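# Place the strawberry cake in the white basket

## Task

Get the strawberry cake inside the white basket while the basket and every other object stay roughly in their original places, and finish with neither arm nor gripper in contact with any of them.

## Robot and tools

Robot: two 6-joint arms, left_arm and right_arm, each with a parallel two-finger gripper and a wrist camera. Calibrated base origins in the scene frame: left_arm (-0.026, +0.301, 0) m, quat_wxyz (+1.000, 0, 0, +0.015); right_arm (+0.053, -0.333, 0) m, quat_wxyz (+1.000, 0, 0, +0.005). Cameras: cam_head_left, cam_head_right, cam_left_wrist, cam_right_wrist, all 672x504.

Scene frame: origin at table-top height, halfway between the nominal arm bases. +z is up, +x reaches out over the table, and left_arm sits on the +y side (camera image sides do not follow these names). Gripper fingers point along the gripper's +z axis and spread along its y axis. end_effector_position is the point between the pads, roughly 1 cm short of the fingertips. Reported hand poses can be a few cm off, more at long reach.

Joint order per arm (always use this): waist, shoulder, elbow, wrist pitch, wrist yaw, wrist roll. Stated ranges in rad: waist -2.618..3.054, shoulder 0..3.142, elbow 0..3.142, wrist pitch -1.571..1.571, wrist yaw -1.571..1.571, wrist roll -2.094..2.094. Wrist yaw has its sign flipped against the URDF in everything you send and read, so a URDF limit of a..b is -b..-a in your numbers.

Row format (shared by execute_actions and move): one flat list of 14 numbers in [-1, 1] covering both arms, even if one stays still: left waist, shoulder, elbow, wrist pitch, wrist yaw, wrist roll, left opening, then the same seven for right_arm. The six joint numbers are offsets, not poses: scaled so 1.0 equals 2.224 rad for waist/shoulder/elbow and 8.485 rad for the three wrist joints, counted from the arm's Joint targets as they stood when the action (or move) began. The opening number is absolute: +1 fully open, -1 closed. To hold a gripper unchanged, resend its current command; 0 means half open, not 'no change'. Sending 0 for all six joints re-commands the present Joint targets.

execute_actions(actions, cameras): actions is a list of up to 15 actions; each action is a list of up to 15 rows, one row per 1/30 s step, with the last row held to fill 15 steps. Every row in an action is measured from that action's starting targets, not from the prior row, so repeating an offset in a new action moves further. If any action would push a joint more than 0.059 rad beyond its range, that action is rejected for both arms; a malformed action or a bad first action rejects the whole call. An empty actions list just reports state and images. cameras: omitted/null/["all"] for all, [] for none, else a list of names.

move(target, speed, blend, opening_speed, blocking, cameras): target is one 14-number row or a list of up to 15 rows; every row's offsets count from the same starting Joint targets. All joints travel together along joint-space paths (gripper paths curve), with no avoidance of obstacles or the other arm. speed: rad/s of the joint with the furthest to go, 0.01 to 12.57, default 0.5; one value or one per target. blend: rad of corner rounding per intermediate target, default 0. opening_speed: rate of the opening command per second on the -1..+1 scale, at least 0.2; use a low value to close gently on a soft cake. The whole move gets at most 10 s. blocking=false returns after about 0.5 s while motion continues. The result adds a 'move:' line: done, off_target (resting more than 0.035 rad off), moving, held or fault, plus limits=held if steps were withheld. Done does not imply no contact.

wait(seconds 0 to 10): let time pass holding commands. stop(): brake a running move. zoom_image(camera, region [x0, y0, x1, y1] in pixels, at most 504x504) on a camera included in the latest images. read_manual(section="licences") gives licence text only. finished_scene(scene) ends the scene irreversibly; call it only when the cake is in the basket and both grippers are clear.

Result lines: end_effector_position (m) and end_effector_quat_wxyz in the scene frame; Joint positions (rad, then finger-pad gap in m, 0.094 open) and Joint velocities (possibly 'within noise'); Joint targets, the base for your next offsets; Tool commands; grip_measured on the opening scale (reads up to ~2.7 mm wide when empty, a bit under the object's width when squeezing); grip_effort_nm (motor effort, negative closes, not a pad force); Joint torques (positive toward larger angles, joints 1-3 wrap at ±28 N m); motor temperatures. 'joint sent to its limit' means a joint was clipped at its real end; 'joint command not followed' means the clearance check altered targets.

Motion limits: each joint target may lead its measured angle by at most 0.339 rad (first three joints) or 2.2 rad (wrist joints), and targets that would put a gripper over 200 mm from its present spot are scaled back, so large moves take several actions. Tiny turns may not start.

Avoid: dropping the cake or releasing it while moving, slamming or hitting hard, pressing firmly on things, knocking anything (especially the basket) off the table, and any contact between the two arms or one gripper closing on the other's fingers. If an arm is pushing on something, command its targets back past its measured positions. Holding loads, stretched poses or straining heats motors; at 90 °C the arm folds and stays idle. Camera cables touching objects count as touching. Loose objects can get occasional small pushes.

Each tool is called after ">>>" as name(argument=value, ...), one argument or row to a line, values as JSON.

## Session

>>> execute_actions(
  actions=[],
)

>>> zoom_image(
  camera="cam_head_left",
  region=[100, 190, 560, 500],
)

Scene clock: 0.00 s.
left_arm: end_effector_position=(+0.3753, +0.2977, +0.1035) grip_measured=+1.000 grip_effort_nm=n/a end_effector_quat_wxyz=(+0.586, +0.042, +0.806, -0.072) | right_arm: end_effector_position=(+0.4622, -0.3357, +0.1305) grip_measured=+1.000 grip_effort_nm=n/a end_effector_quat_wxyz=(+0.634, +0.023, +0.773, -0.029)
Joint positions: left_arm=[0.077 1.568 0.393 0.855 -0.268 0.017 0.094] | right_arm=[0.031 1.561 0.381 0.982 -0.115 0.006 0.094]
Joint velocities: within noise
Joint torques (N m): no reading
Motor temperatures (°C): left_arm=[22 25 23 22 23 19 23] | right_arm=[23 25 24 29 23 21 20]
Heat: left arm: 25 °C; right arm: 29 °C.
Joint targets: left_arm=[0.077 1.563 0.398 0.849 -0.269 0.017] | right_arm=[0.031 1.558 0.384 0.971 -0.116 0.006]
Tool commands: left_gripper/opening=+1.0 right_gripper/opening=+1.0

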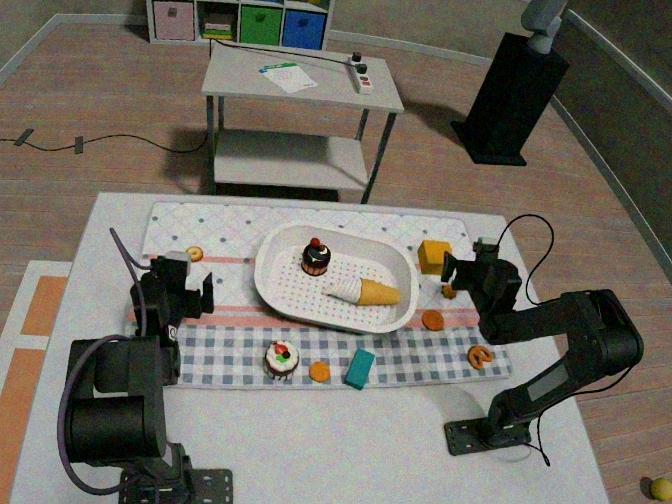

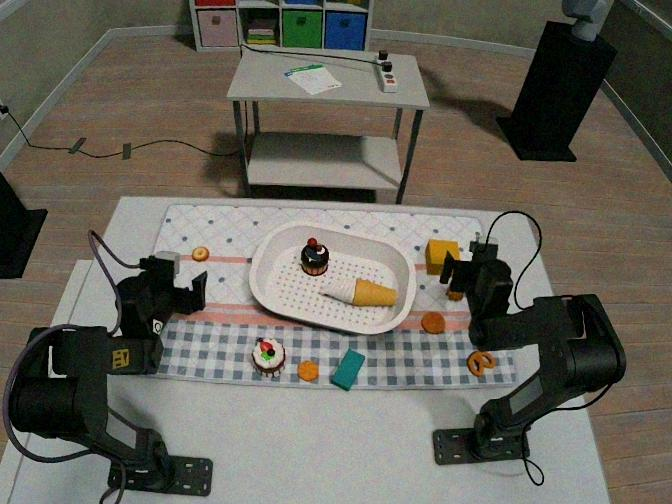

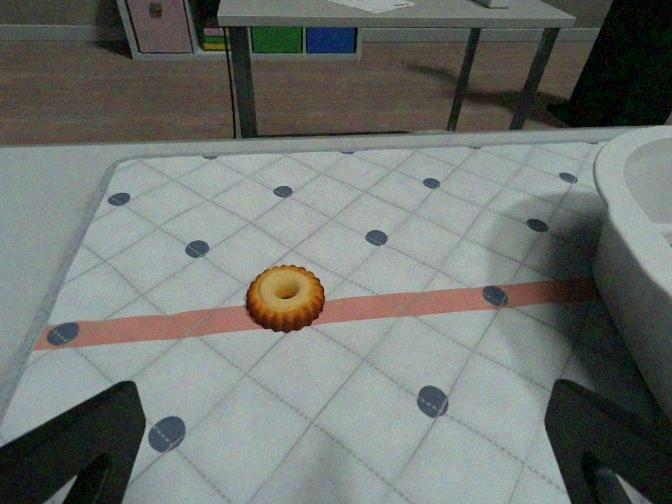

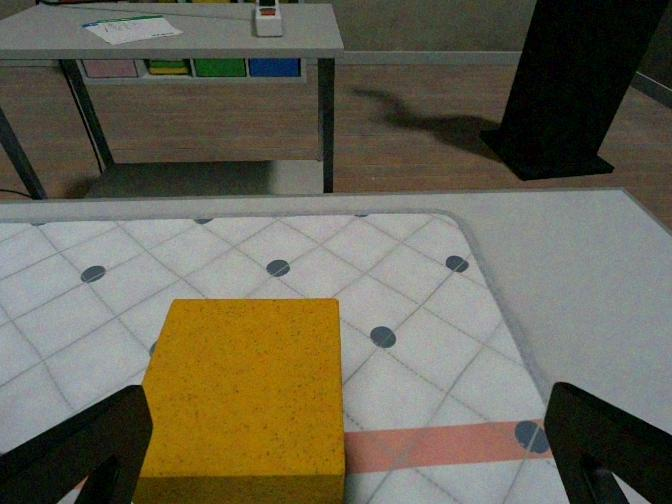

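Scaled by 1.096 from the camera's 672x504 image, which has a finer 960x720 frame.

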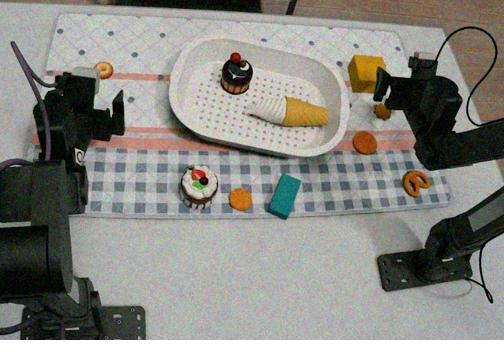

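>>> move(
  target=[
    [-0.0886,-0.1407,0.2482,-0.1236,0.0317,-0.002,1,0,0,0,0,0,0,1],
    [-0.3575,-0.1194,0.2581,-0.1913,0.0317,-0.002,1,0,0,0,0,0,0,1],
  ],
  speed=1.0,
  blend=0.15,
  cameras=["cam_left_wrist","cam_head_left"],
)

Scene clock: 13.47 s.
left_arm: end_effector_position=(+0.2124, +0.1044, +0.1213) grip_measured=+1.000 grip_effort_nm=0.002 end_effector_quat_wxyz=(+0.215, +0.331, +0.915, -0.081) | right_arm: end_effector_position=(+0.4622, -0.3357, +0.1305) grip_measured=+1.000 grip_effort_nm=0.027 end_effector_quat_wxyz=(+0.634, +0.023, +0.773, -0.029)
Joint positions: left_arm=[-0.716 1.292 0.937 -0.751 -0.01 0.007 0.094] | right_arm=[0.031 1.561 0.381 0.982 -0.115 0.006 0.094]
Joint torques (N m): left_arm=[-0.21 -3.4 9.29 1.06 0.08 -0.04] | right_arm=[0.05 -4.79 6.67 1.6 -0.05 0]
Heat: left arm: 25 °C; right arm: 31 °C.
Joint targets: left_arm=[-0.718 1.297 0.973 -0.774 0.000 0.000] | right_arm=[0.031 1.558 0.384 0.971 -0.116 0.006]
move: done
Images, in order (width x height): cam_head_left 672x504, cam_left_wrist 672x504.

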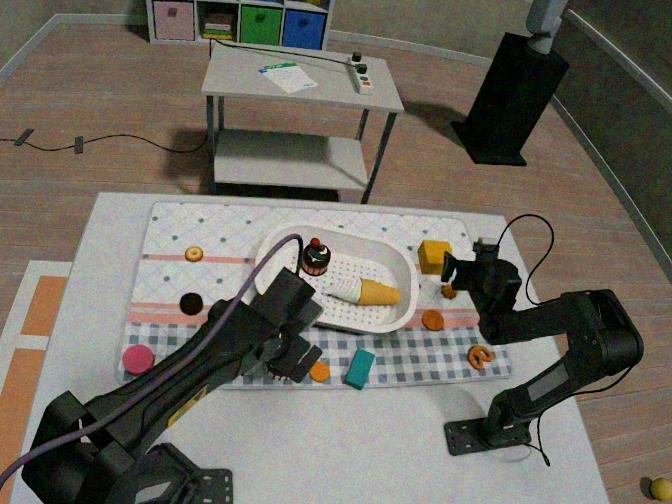

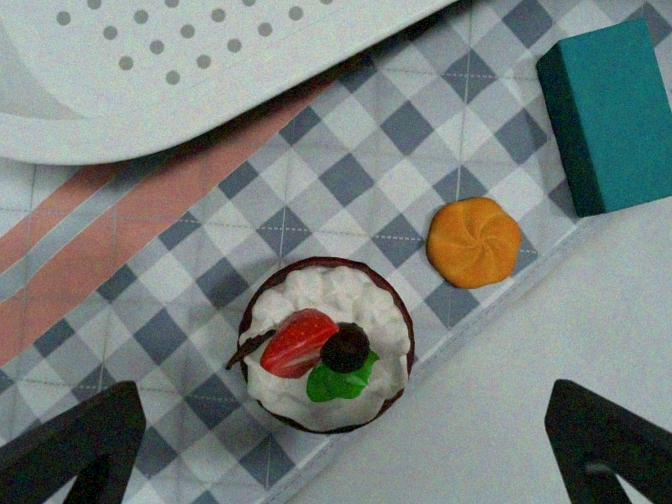

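>>> move(
  target=[
    [0.0112,0.0535,-0.1407,0.0506,0,0,1,0,0,0,0,0,0,1],
    [0.0112,0.0535,-0.1407,0.0506,0,0,0.3,0,0,0,0,0,0,1],
  ],
  speed=0.45,
  opening_speed=0.35,
  cameras=["cam_left_wrist"],
)

Scene clock: 23.77 s.
left_arm: end_effector_position=(+0.2168, +0.1083, +0.0358) grip_measured=+0.409 grip_effort_nm=-1.018 end_effector_quat_wxyz=(+0.215, +0.323, +0.918, -0.077) | right_arm: end_effector_position=(+0.4622, -0.3357, +0.1305) grip_measured=+1.000 grip_effort_nm=0.027 end_effector_quat_wxyz=(+0.634, +0.023, +0.773, -0.029)
Joint positions: left_arm=[-0.7 1.412 0.672 -0.369 -0.006 0.007 0.066] | right_arm=[0.031 1.561 0.381 0.982 -0.115 0.006 0.094]
Joint torques (N m): left_arm=[0.64 -3.99 4.83 1.53 0.06 -0.05] | right_arm=[0.02 -4.81 6.67 1.6 -0.05 -0.01]
Heat: left arm: 25 °C; right arm: 32 °C.
Joint targets: left_arm=[-0.693 1.416 0.660 -0.344 0.000 0.000] | right_arm=[0.031 1.558 0.384 0.971 -0.116 0.006]
move: done
Images, in order (width x height): cam_left_wrist 672x504.

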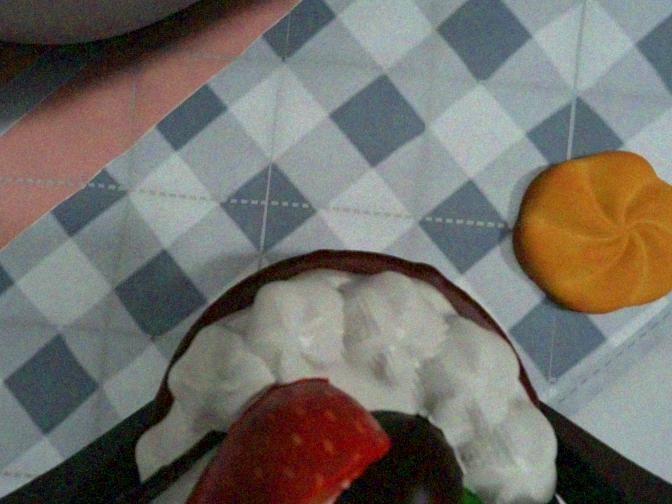

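>>> move(
  target=[
    [0,-0.0535,0.2113,-0.0694,0,0,0.3,0,0,0,0,0,0,1],
    [0.0656,0.1822,0.4444,-0.0687,0,0,0.3,0,0,0,0,0,0,1],
  ],
  blend=0.1,
  speed=0.7,
  cameras=["cam_left_wrist"],
)

Scene clock: 33.50 s.
left_arm: end_effector_position=(+0.3598, +0.0807, +0.1601) grip_measured=+0.409 grip_effort_nm=-1.023 end_effector_quat_wxyz=(+0.215, +0.253, +0.941, -0.059) | right_arm: end_effector_position=(+0.4622, -0.3357, +0.1305) grip_measured=+1.000 grip_effort_nm=0.027 end_effector_quat_wxyz=(+0.634, +0.023, +0.773, -0.029)
Joint positions: left_arm=[-0.549 1.817 1.614 -0.917 -0.005 0.007 0.066] | right_arm=[0.031 1.561 0.381 0.982 -0.115 0.006 0.094]
Joint torques (N m): left_arm=[0.12 -8.51 9.2 1.14 0.04 -0.04] | right_arm=[0.03 -4.81 6.65 1.6 -0.04 -0.01]
Heat: left arm: 26 °C; right arm: 32 °C.
Joint targets: left_arm=[-0.547 1.821 1.648 -0.927 0.000 0.000] | right_arm=[0.031 1.558 0.384 0.971 -0.116 0.006]
move: done
Images, in order (width x height): cam_left_wrist 672x504.

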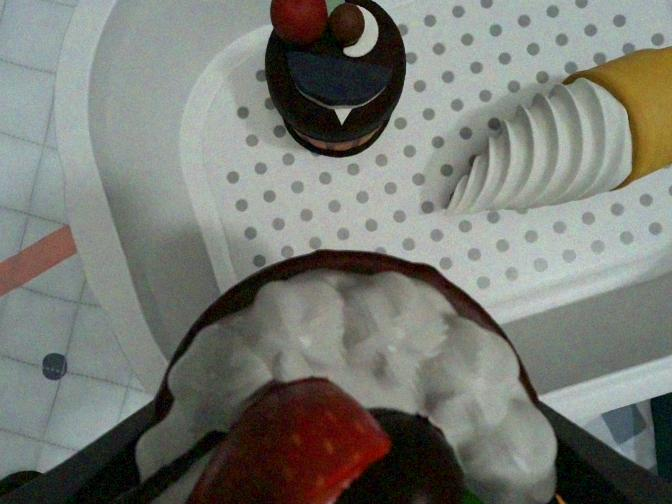

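>>> move(
  target=[
    [0,0.0671,-0.1130,0.0472,0,0,0.3,0,0,0,0,0,0,1],
    [0,0.0795,-0.1333,0.0558,0,0,0.3,0,0,0,0,0,0,1],
  ],
  speed=[0.5,0.15],
  cameras=["cam_left_wrist"],
)

Scene clock: 53.00 s.
left_arm: end_effector_position=(+0.3850, +0.0664, +0.0472) grip_measured=+0.409 grip_effort_nm=-1.023 end_effector_quat_wxyz=(+0.226, +0.253, +0.939, -0.062) | right_arm: end_effector_position=(+0.4622, -0.3357, +0.1305) grip_measured=+1.000 grip_effort_nm=0.032 end_effector_quat_wxyz=(+0.634, +0.023, +0.773, -0.029)
Joint positions: left_arm=[-0.549 1.983 1.37 -0.486 -0.005 0.007 0.066] | right_arm=[0.031 1.561 0.381 0.982 -0.115 0.006 0.094]
Joint torques (N m): left_arm=[0.12 -8.84 4.68 1.6 0.05 -0.05] | right_arm=[0.03 -4.79 6.67 1.6 -0.04 -0.01]
Motor temperatures (°C): left_arm=[22 29 28 25 23 19 24] | right_arm=[23 26 26 33 23 21 20]
Heat: left arm: 29 °C; right arm: 33 °C.
Joint targets: left_arm=[-0.547 1.998 1.352 -0.454 0.000 0.000] | right_arm=[0.031 1.558 0.384 0.971 -0.116 0.006]
move: done
Images, in order (width x height): cam_left_wrist 672x504.

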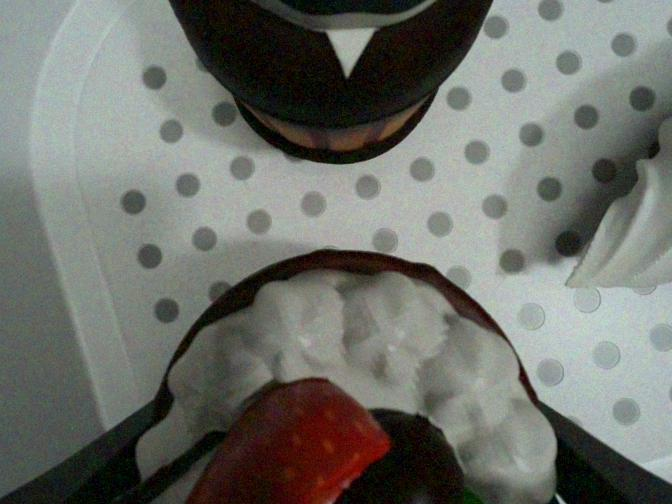

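>>> move(
  target=[
    [0,0.0024,-0.0046,0.0018,0,0,0.409,0,0,0,0,0,0,1],
    [0,0.0024,-0.0046,0.0018,0,0,0.75,0,0,0,0,0,0,1],
  ],
  speed=0.1,
  opening_speed=0.3,
  cameras=["cam_left_wrist"],
)

Scene clock: 59.97 s.
left_arm: end_effector_position=(+0.3865, +0.0655, +0.0438) grip_measured=+0.748 grip_effort_nm=0.120 end_effector_quat_wxyz=(+0.230, +0.252, +0.938, -0.063) | right_arm: end_effector_position=(+0.4622, -0.3357, +0.1305) grip_measured=+1.000 grip_effort_nm=0.027 end_effector_quat_wxyz=(+0.634, +0.023, +0.773, -0.029)
Joint positions: left_arm=[-0.549 1.988 1.357 -0.458 -0.005 0.007 0.082] | right_arm=[0.031 1.561 0.381 0.982 -0.115 0.006 0.094]
Joint torques (N m): left_arm=[0.1 -8.8 4.88 1.5 0.04 -0.05] | right_arm=[0.02 -4.81 6.65 1.6 -0.05 -0.01]
Heat: left arm: 28 °C; right arm: 33 °C.
Joint targets: left_arm=[-0.547 2.004 1.341 -0.439 0.000 0.000] | right_arm=[0.031 1.558 0.384 0.971 -0.116 0.006]
move: done; target 2's new numbers were sent with left_arm's wrist pitch 0.037 rad from that target
Images, in order (width x height): cam_left_wrist 672x504.

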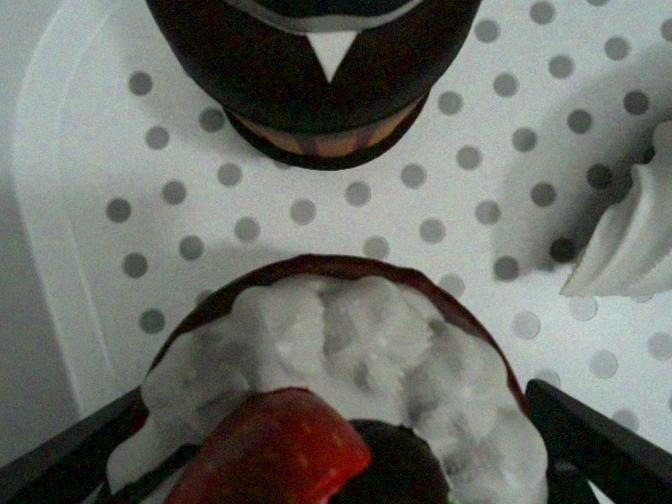

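>>> move(
  target=[0,-0.1273,0.0302,-0.0411,0,0,0.95,0,0,0,0,0,0,1],
  speed=0.3,
  cameras=["cam_left_wrist","cam_head_left","cam_head_right"],
)

Scene clock: 70.53 s.
left_arm: end_effector_position=(+0.3404, +0.0907, +0.1253) grip_measured=+0.948 grip_effort_nm=0.120 end_effector_quat_wxyz=(+0.214, +0.254, +0.941, -0.060) | right_arm: end_effector_position=(+0.4622, -0.3357, +0.1305) grip_measured=+1.000 grip_effort_nm=0.032 end_effector_quat_wxyz=(+0.634, +0.023, +0.773, -0.029)
Joint positions: left_arm=[-0.55 1.741 1.383 -0.765 -0.007 0.007 0.092] | right_arm=[0.031 1.561 0.381 0.982 -0.115 0.006 0.094]
Joint torques (N m): left_arm=[0.24 -9.78 8.46 1 0.05 -0.05] | right_arm=[0.03 -4.81 6.67 1.6 -0.04 -0.01]
Heat: left arm: 28 °C; right arm: 34 °C.
Joint targets: left_arm=[-0.547 1.721 1.409 -0.787 0.000 0.000] | right_arm=[0.031 1.558 0.384 0.971 -0.116 0.006]
move: done
Images, in order (width x height): cam_head_left 672x504, cam_head_right 672x504, cam_left_wrist 672x504.

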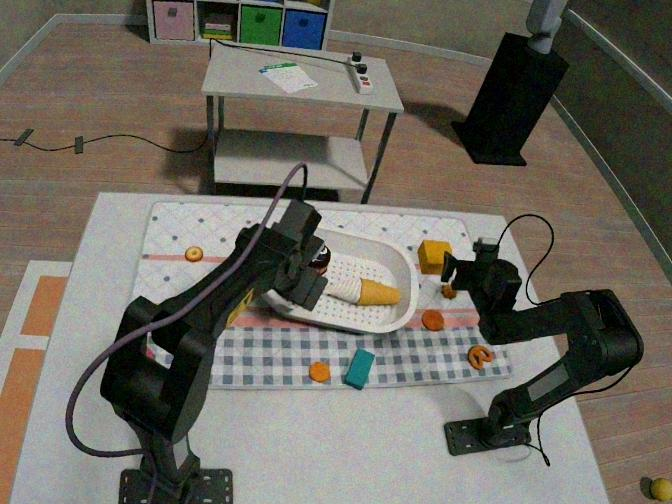

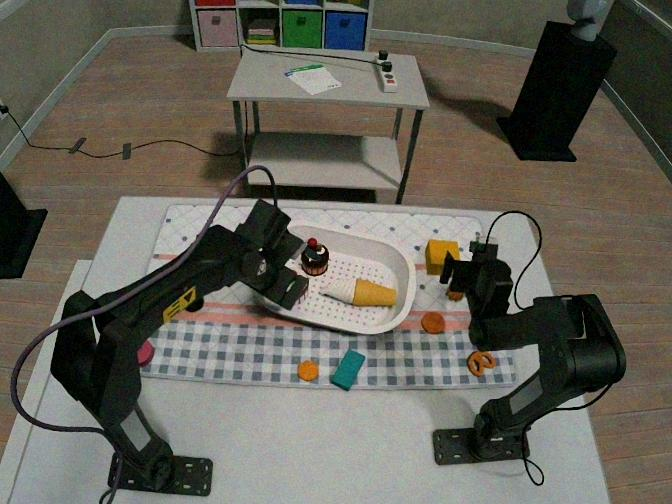

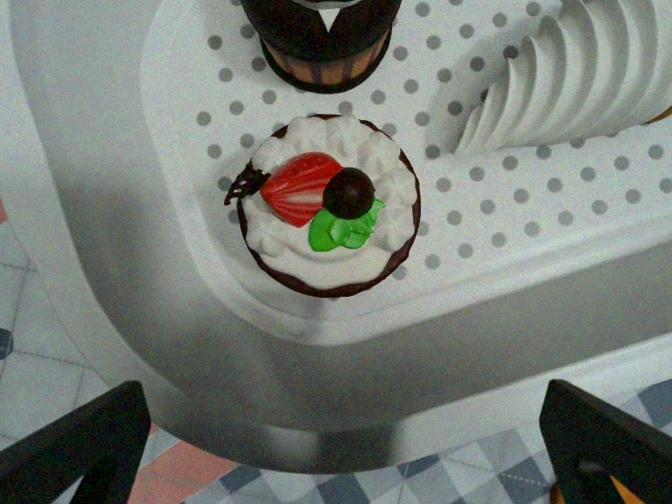

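>>> finished_scene(
  scene=2,
)

The scene is finished: the task was done.


## Next scene

The same job, from a new start.

>>> execute_actions(
  actions=[],
)

Scene clock: 0.00 s.
left_arm: end_effector_position=(+0.3701, +0.3334, +0.1050) grip_measured=+1.000 grip_effort_nm=n/a end_effector_quat_wxyz=(+0.593, -0.053, +0.803, +0.032) | right_arm: end_effector_position=(+0.4655, -0.3440, +0.1221) grip_measured=+1.000 grip_effort_nm=n/a end_effector_quat_wxyz=(+0.618, +0.034, +0.785, -0.032)
Joint positions: left_arm=[0.018 1.543 0.359 0.885 0.068 -0.032 0.094] | right_arm=[0.01 1.573 0.405 0.93 -0.111 0.019 0.094]
Joint velocities: within noise
Joint torques (N m): no reading
Motor temperatures (°C): left_arm=[22 24 22 21 23 19 23] | right_arm=[23 22 23 26 23 21 20]
Heat: left arm: 24 °C; right arm: 26 °C.
Joint targets: left_arm=[0.018 1.538 0.364 0.880 0.068 -0.032] | right_arm=[0.010 1.570 0.408 0.918 -0.112 0.019]
Tool commands: left_gripper/opening=+1.0 right_gripper/opening=+1.0

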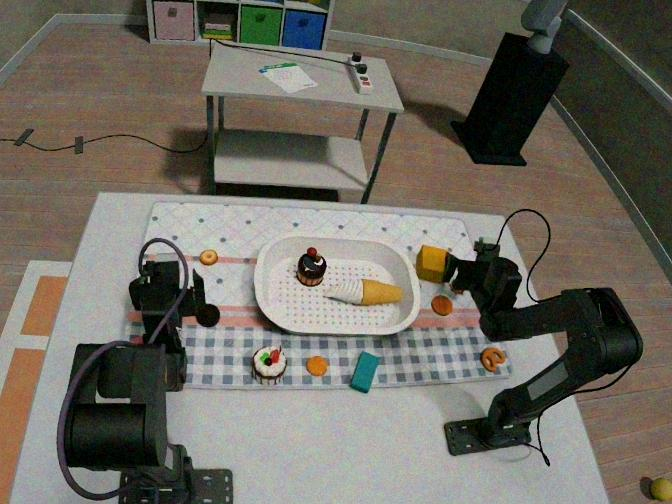

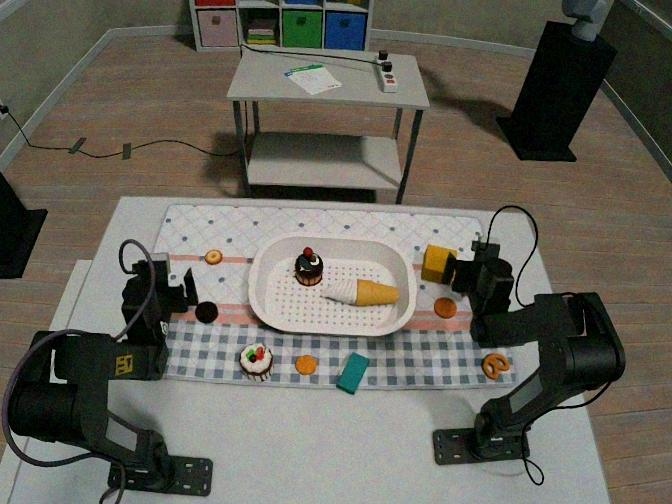

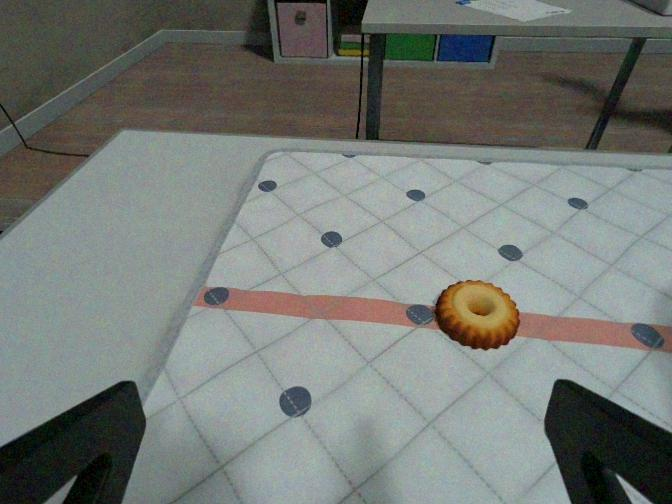

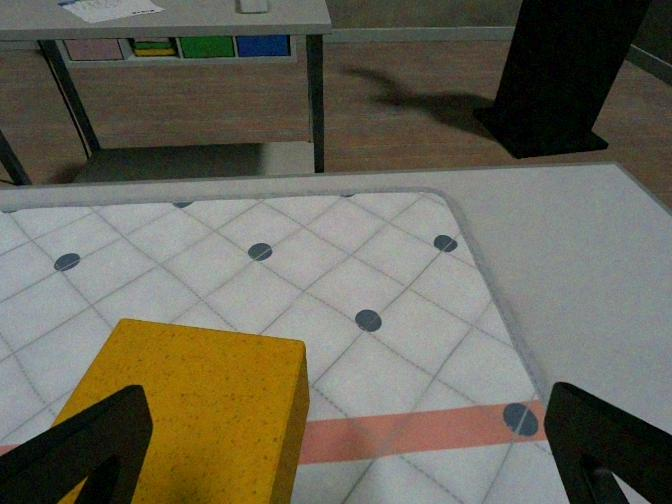

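>>> move(
  target=[
    [-0.0755,-0.1295,0.2410,-0.1273,-0.008,0.0038,1,0,0,0,0,0,0,1],
    [-0.3067,-0.1558,0.2416,-0.1992,-0.008,0.0038,1,0,0,0,0,0,0,1],
  ],
  speed=1.0,
  blend=0.15,
  cameras=["cam_left_wrist"],
)

Scene clock: 9.40 s.
left_arm: end_effector_position=(+0.2054, +0.1340, +0.1180) grip_measured=+1.000 grip_effort_nm=0.002 end_effector_quat_wxyz=(+0.212, +0.298, +0.928, -0.068) | right_arm: end_effector_position=(+0.4655, -0.3440, +0.1221) grip_measured=+1.000 grip_effort_nm=0.027 end_effector_quat_wxyz=(+0.618, +0.034, +0.785, -0.032)
Joint positions: left_arm=[-0.66 1.21 0.876 -0.788 0.003 -0.006 0.094] | right_arm=[0.01 1.573 0.405 0.93 -0.111 0.019 0.094]
Joint torques (N m): left_arm=[-0.36 -4.68 8.32 1.01 -0.02 0.09] | right_arm=[0.03 -5.01 6.6 1.53 -0.05 -0.01]
Heat: left arm: 25 °C; right arm: 29 °C.
Joint targets: left_arm=[-0.663 1.191 0.901 -0.810 0.000 0.000] | right_arm=[0.010 1.570 0.408 0.918 -0.112 0.019]
move: done
Images, in order (width x height): cam_left_wrist 672x504.

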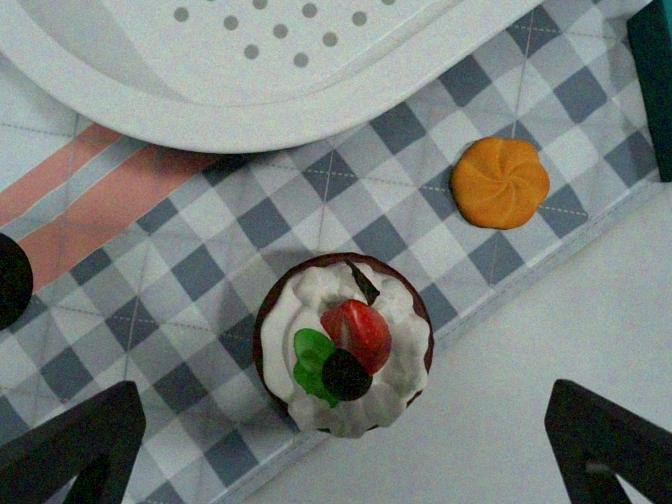

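>>> move(
  target=[
    [0,0.0604,-0.1409,0.0528,0,0,1,0,0,0,0,0,0,1],
    [0,0.0604,-0.1409,0.0528,0,0,0.3,0,0,0,0,0,0,1],
  ],
  speed=0.45,
  opening_speed=0.35,
  cameras=["cam_left_wrist"],
)

Scene clock: 21.70 s.
left_arm: end_effector_position=(+0.2082, +0.1319, +0.0350) grip_measured=+0.411 grip_effort_nm=-1.018 end_effector_quat_wxyz=(+0.218, +0.298, +0.927, -0.070) | right_arm: end_effector_position=(+0.4655, -0.3440, +0.1221) grip_measured=+1.000 grip_effort_nm=0.027 end_effector_quat_wxyz=(+0.618, +0.034, +0.785, -0.032)
Joint positions: left_arm=[-0.66 1.322 0.6 -0.386 0.003 -0.006 0.066] | right_arm=[0.01 1.573 0.405 0.93 -0.111 0.019 0.094]
Joint torques (N m): left_arm=[-0.35 -3.29 4.82 1.5 -0.02 0.09] | right_arm=[0.05 -5 6.61 1.54 -0.05 0]
Motor temperatures (°C): left_arm=[22 24 23 24 23 19 23] | right_arm=[23 23 24 31 23 21 20]
Heat: left arm: 24 °C; right arm: 31 °C.
Joint targets: left_arm=[-0.663 1.326 0.587 -0.363 0.000 0.000] | right_arm=[0.010 1.570 0.408 0.918 -0.112 0.019]
move: done
Images, in order (width x height): cam_left_wrist 672x504.

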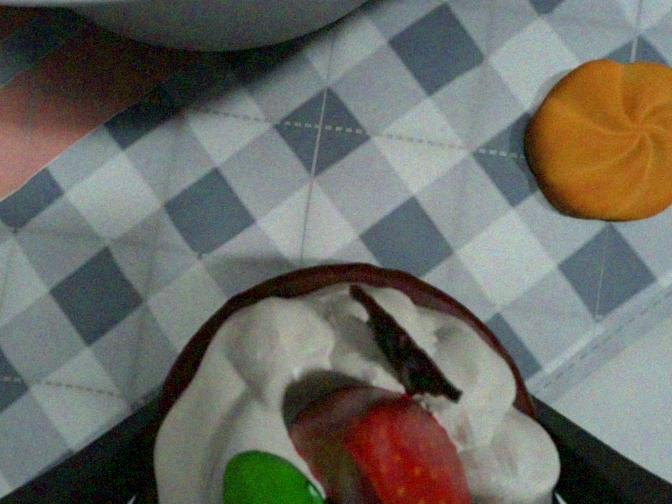

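>>> move(
  target=[
    [0,-0.0557,0.1801,-0.0616,0,0,0.3,0,0,0,0,0,0,1],
    [0.0553,0.1873,0.4341,-0.0645,0,0,0.3,0,0,0,0,0,0,1],
  ],
  blend=0.1,
  speed=0.7,
  cameras=["cam_left_wrist"],
)

Scene clock: 36.67 s.
left_arm: end_effector_position=(+0.3449, +0.0935, +0.1606) grip_measured=+0.411 grip_effort_nm=-1.023 end_effector_quat_wxyz=(+0.219, +0.244, +0.943, -0.057) | right_arm: end_effector_position=(+0.4655, -0.3440, +0.1221) grip_measured=+1.000 grip_effort_nm=0.027 end_effector_quat_wxyz=(+0.618, +0.034, +0.785, -0.032)
Joint positions: left_arm=[-0.543 1.738 1.517 -0.894 0.003 -0.006 0.066] | right_arm=[0.01 1.573 0.405 0.93 -0.111 0.019 0.094]
Joint torques (N m): left_arm=[0.25 -7.9 9.31 1.07 -0.02 0.08] | right_arm=[0.02 -5.01 6.6 1.54 -0.05 -0.01]
Heat: left arm: 24 °C; right arm: 32 °C.
Joint targets: left_arm=[-0.541 1.742 1.553 -0.910 0.000 0.000] | right_arm=[0.010 1.570 0.408 0.918 -0.112 0.019]
move: off_target (left_arm); left_arm: the elbow is farthest, 0.036 rad from its target
Images, in order (width x height): cam_left_wrist 672x504.

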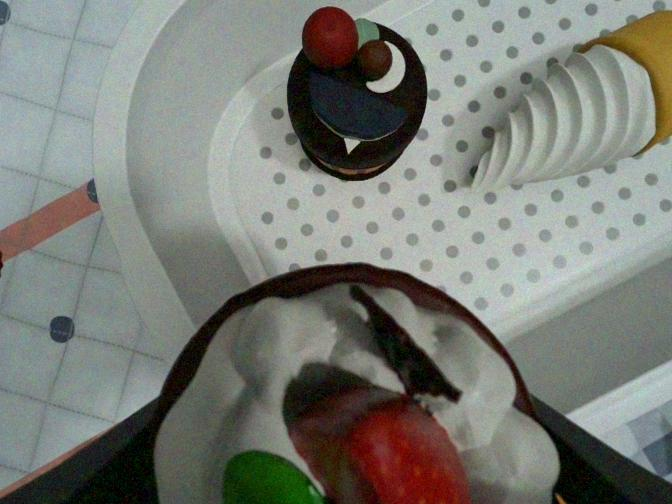

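>>> move(
  target=[
    [-0.0184,0.0651,-0.1225,0.0490,0,0,0.3,0,0,0,0,0,0,1],
    [-0.0184,0.0810,-0.1464,0.0595,0,0,0.3,0,0,0,0,0,0,1],
  ],
  speed=[0.5,0.15],
  cameras=["cam_left_wrist"],
)

Scene clock: 50.37 s.
left_arm: end_effector_position=(+0.3588, +0.0687, +0.0455) grip_measured=+0.411 grip_effort_nm=-1.023 end_effector_quat_wxyz=(+0.226, +0.259, +0.937, -0.062) | right_arm: end_effector_position=(+0.4655, -0.3440, +0.1221) grip_measured=+1.000 grip_effort_nm=0.027 end_effector_quat_wxyz=(+0.618, +0.034, +0.785, -0.032)
Joint positions: left_arm=[-0.576 1.901 1.246 -0.443 0.003 -0.005 0.066] | right_arm=[0.01 1.573 0.405 0.93 -0.111 0.019 0.094]
Joint torques (N m): left_arm=[-0.49 -7.69 4.49 1.64 -0.02 0.09] | right_arm=[0.02 -5.01 6.61 1.54 -0.05 -0.01]
Heat: left arm: 26 °C; right arm: 33 °C.
Joint targets: left_arm=[-0.581 1.922 1.228 -0.405 0.000 0.000] | right_arm=[0.010 1.570 0.408 0.918 -0.112 0.019]
move: off_target (left_arm); left_arm: the wrist pitch is farthest, 0.037 rad from its target
Images, in order (width x height): cam_left_wrist 672x504.

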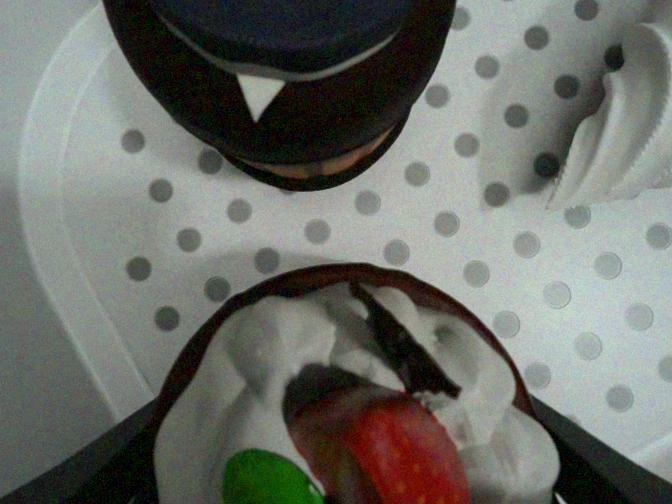

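>>> move(
  target=[0,0.0006,-0.0012,0.0005,0,0,0.75,0,0,0,0,0,0,1],
  opening_speed=0.3,
  cameras=["cam_left_wrist"],
)

Scene clock: 56.93 s.
left_arm: end_effector_position=(+0.3613, +0.0662, +0.0440) grip_measured=+0.748 grip_effort_nm=0.120 end_effector_quat_wxyz=(+0.232, +0.260, +0.935, -0.064) | right_arm: end_effector_position=(+0.4655, -0.3440, +0.1221) grip_measured=+1.000 grip_effort_nm=0.027 end_effector_quat_wxyz=(+0.618, +0.034, +0.785, -0.032)
Joint positions: left_arm=[-0.578 1.908 1.242 -0.418 0.003 -0.005 0.082] | right_arm=[0.01 1.573 0.405 0.93 -0.111 0.019 0.094]
Joint torques (N m): left_arm=[-0.35 -8.16 4.6 1.46 -0.02 0.08] | right_arm=[0.05 -5 6.6 1.53 -0.05 0]
Heat: left arm: 27 °C; right arm: 33 °C.
Joint targets: left_arm=[-0.581 1.924 1.225 -0.401 0.000 0.000] | right_arm=[0.010 1.570 0.408 0.918 -0.112 0.019]
move: done
Images, in order (width x height): cam_left_wrist 672x504.

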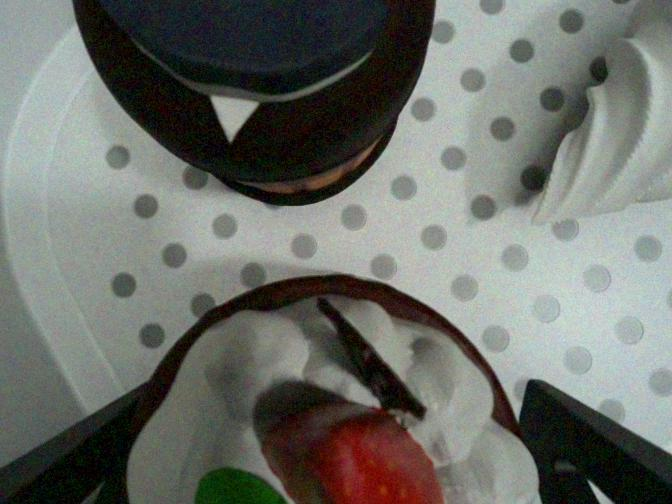

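>>> move(
  target=[0,-0.1323,0.0371,-0.0444,0,0,0.95,0,0,0,0,0,0,1],
  speed=0.3,
  cameras=["cam_left_wrist","cam_head_right"],
)

Scene clock: 63.23 s.
left_arm: end_effector_position=(+0.3134, +0.0932, +0.1253) grip_measured=+0.948 grip_effort_nm=0.110 end_effector_quat_wxyz=(+0.213, +0.264, +0.939, -0.060) | right_arm: end_effector_position=(+0.4655, -0.3440, +0.1221) grip_measured=+1.000 grip_effort_nm=0.027 end_effector_quat_wxyz=(+0.618, +0.034, +0.785, -0.032)
Joint positions: left_arm=[-0.582 1.65 1.281 -0.755 0 -0.003 0.092] | right_arm=[0.01 1.573 0.405 0.93 -0.111 0.019 0.094]
Joint torques (N m): left_arm=[-0.01 -9.07 8.43 1.01 0 0.05] | right_arm=[0.03 -5 6.6 1.54 -0.05 -0.01]
Heat: left arm: 28 °C; right arm: 33 °C.
Joint targets: left_arm=[-0.582 1.630 1.308 -0.777 0.000 0.000] | right_arm=[0.010 1.570 0.408 0.918 -0.112 0.019]
move: done
Images, in order (width x height): cam_head_right 672x504, cam_left_wrist 672x504.

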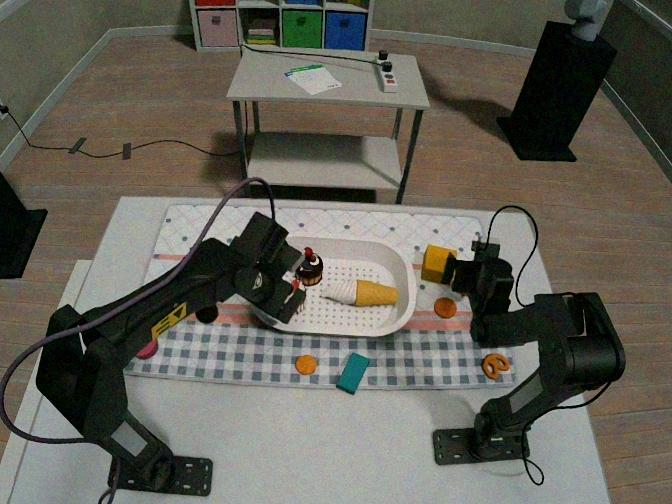

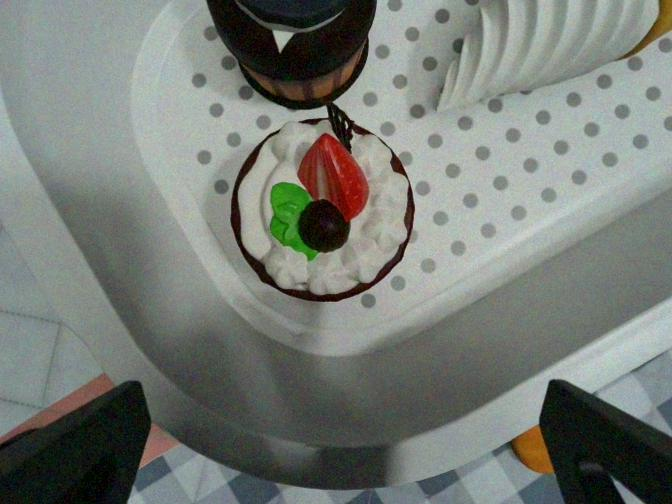

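>>> finished_scene(
  scene=3,
)

The scene is finished: the task was done.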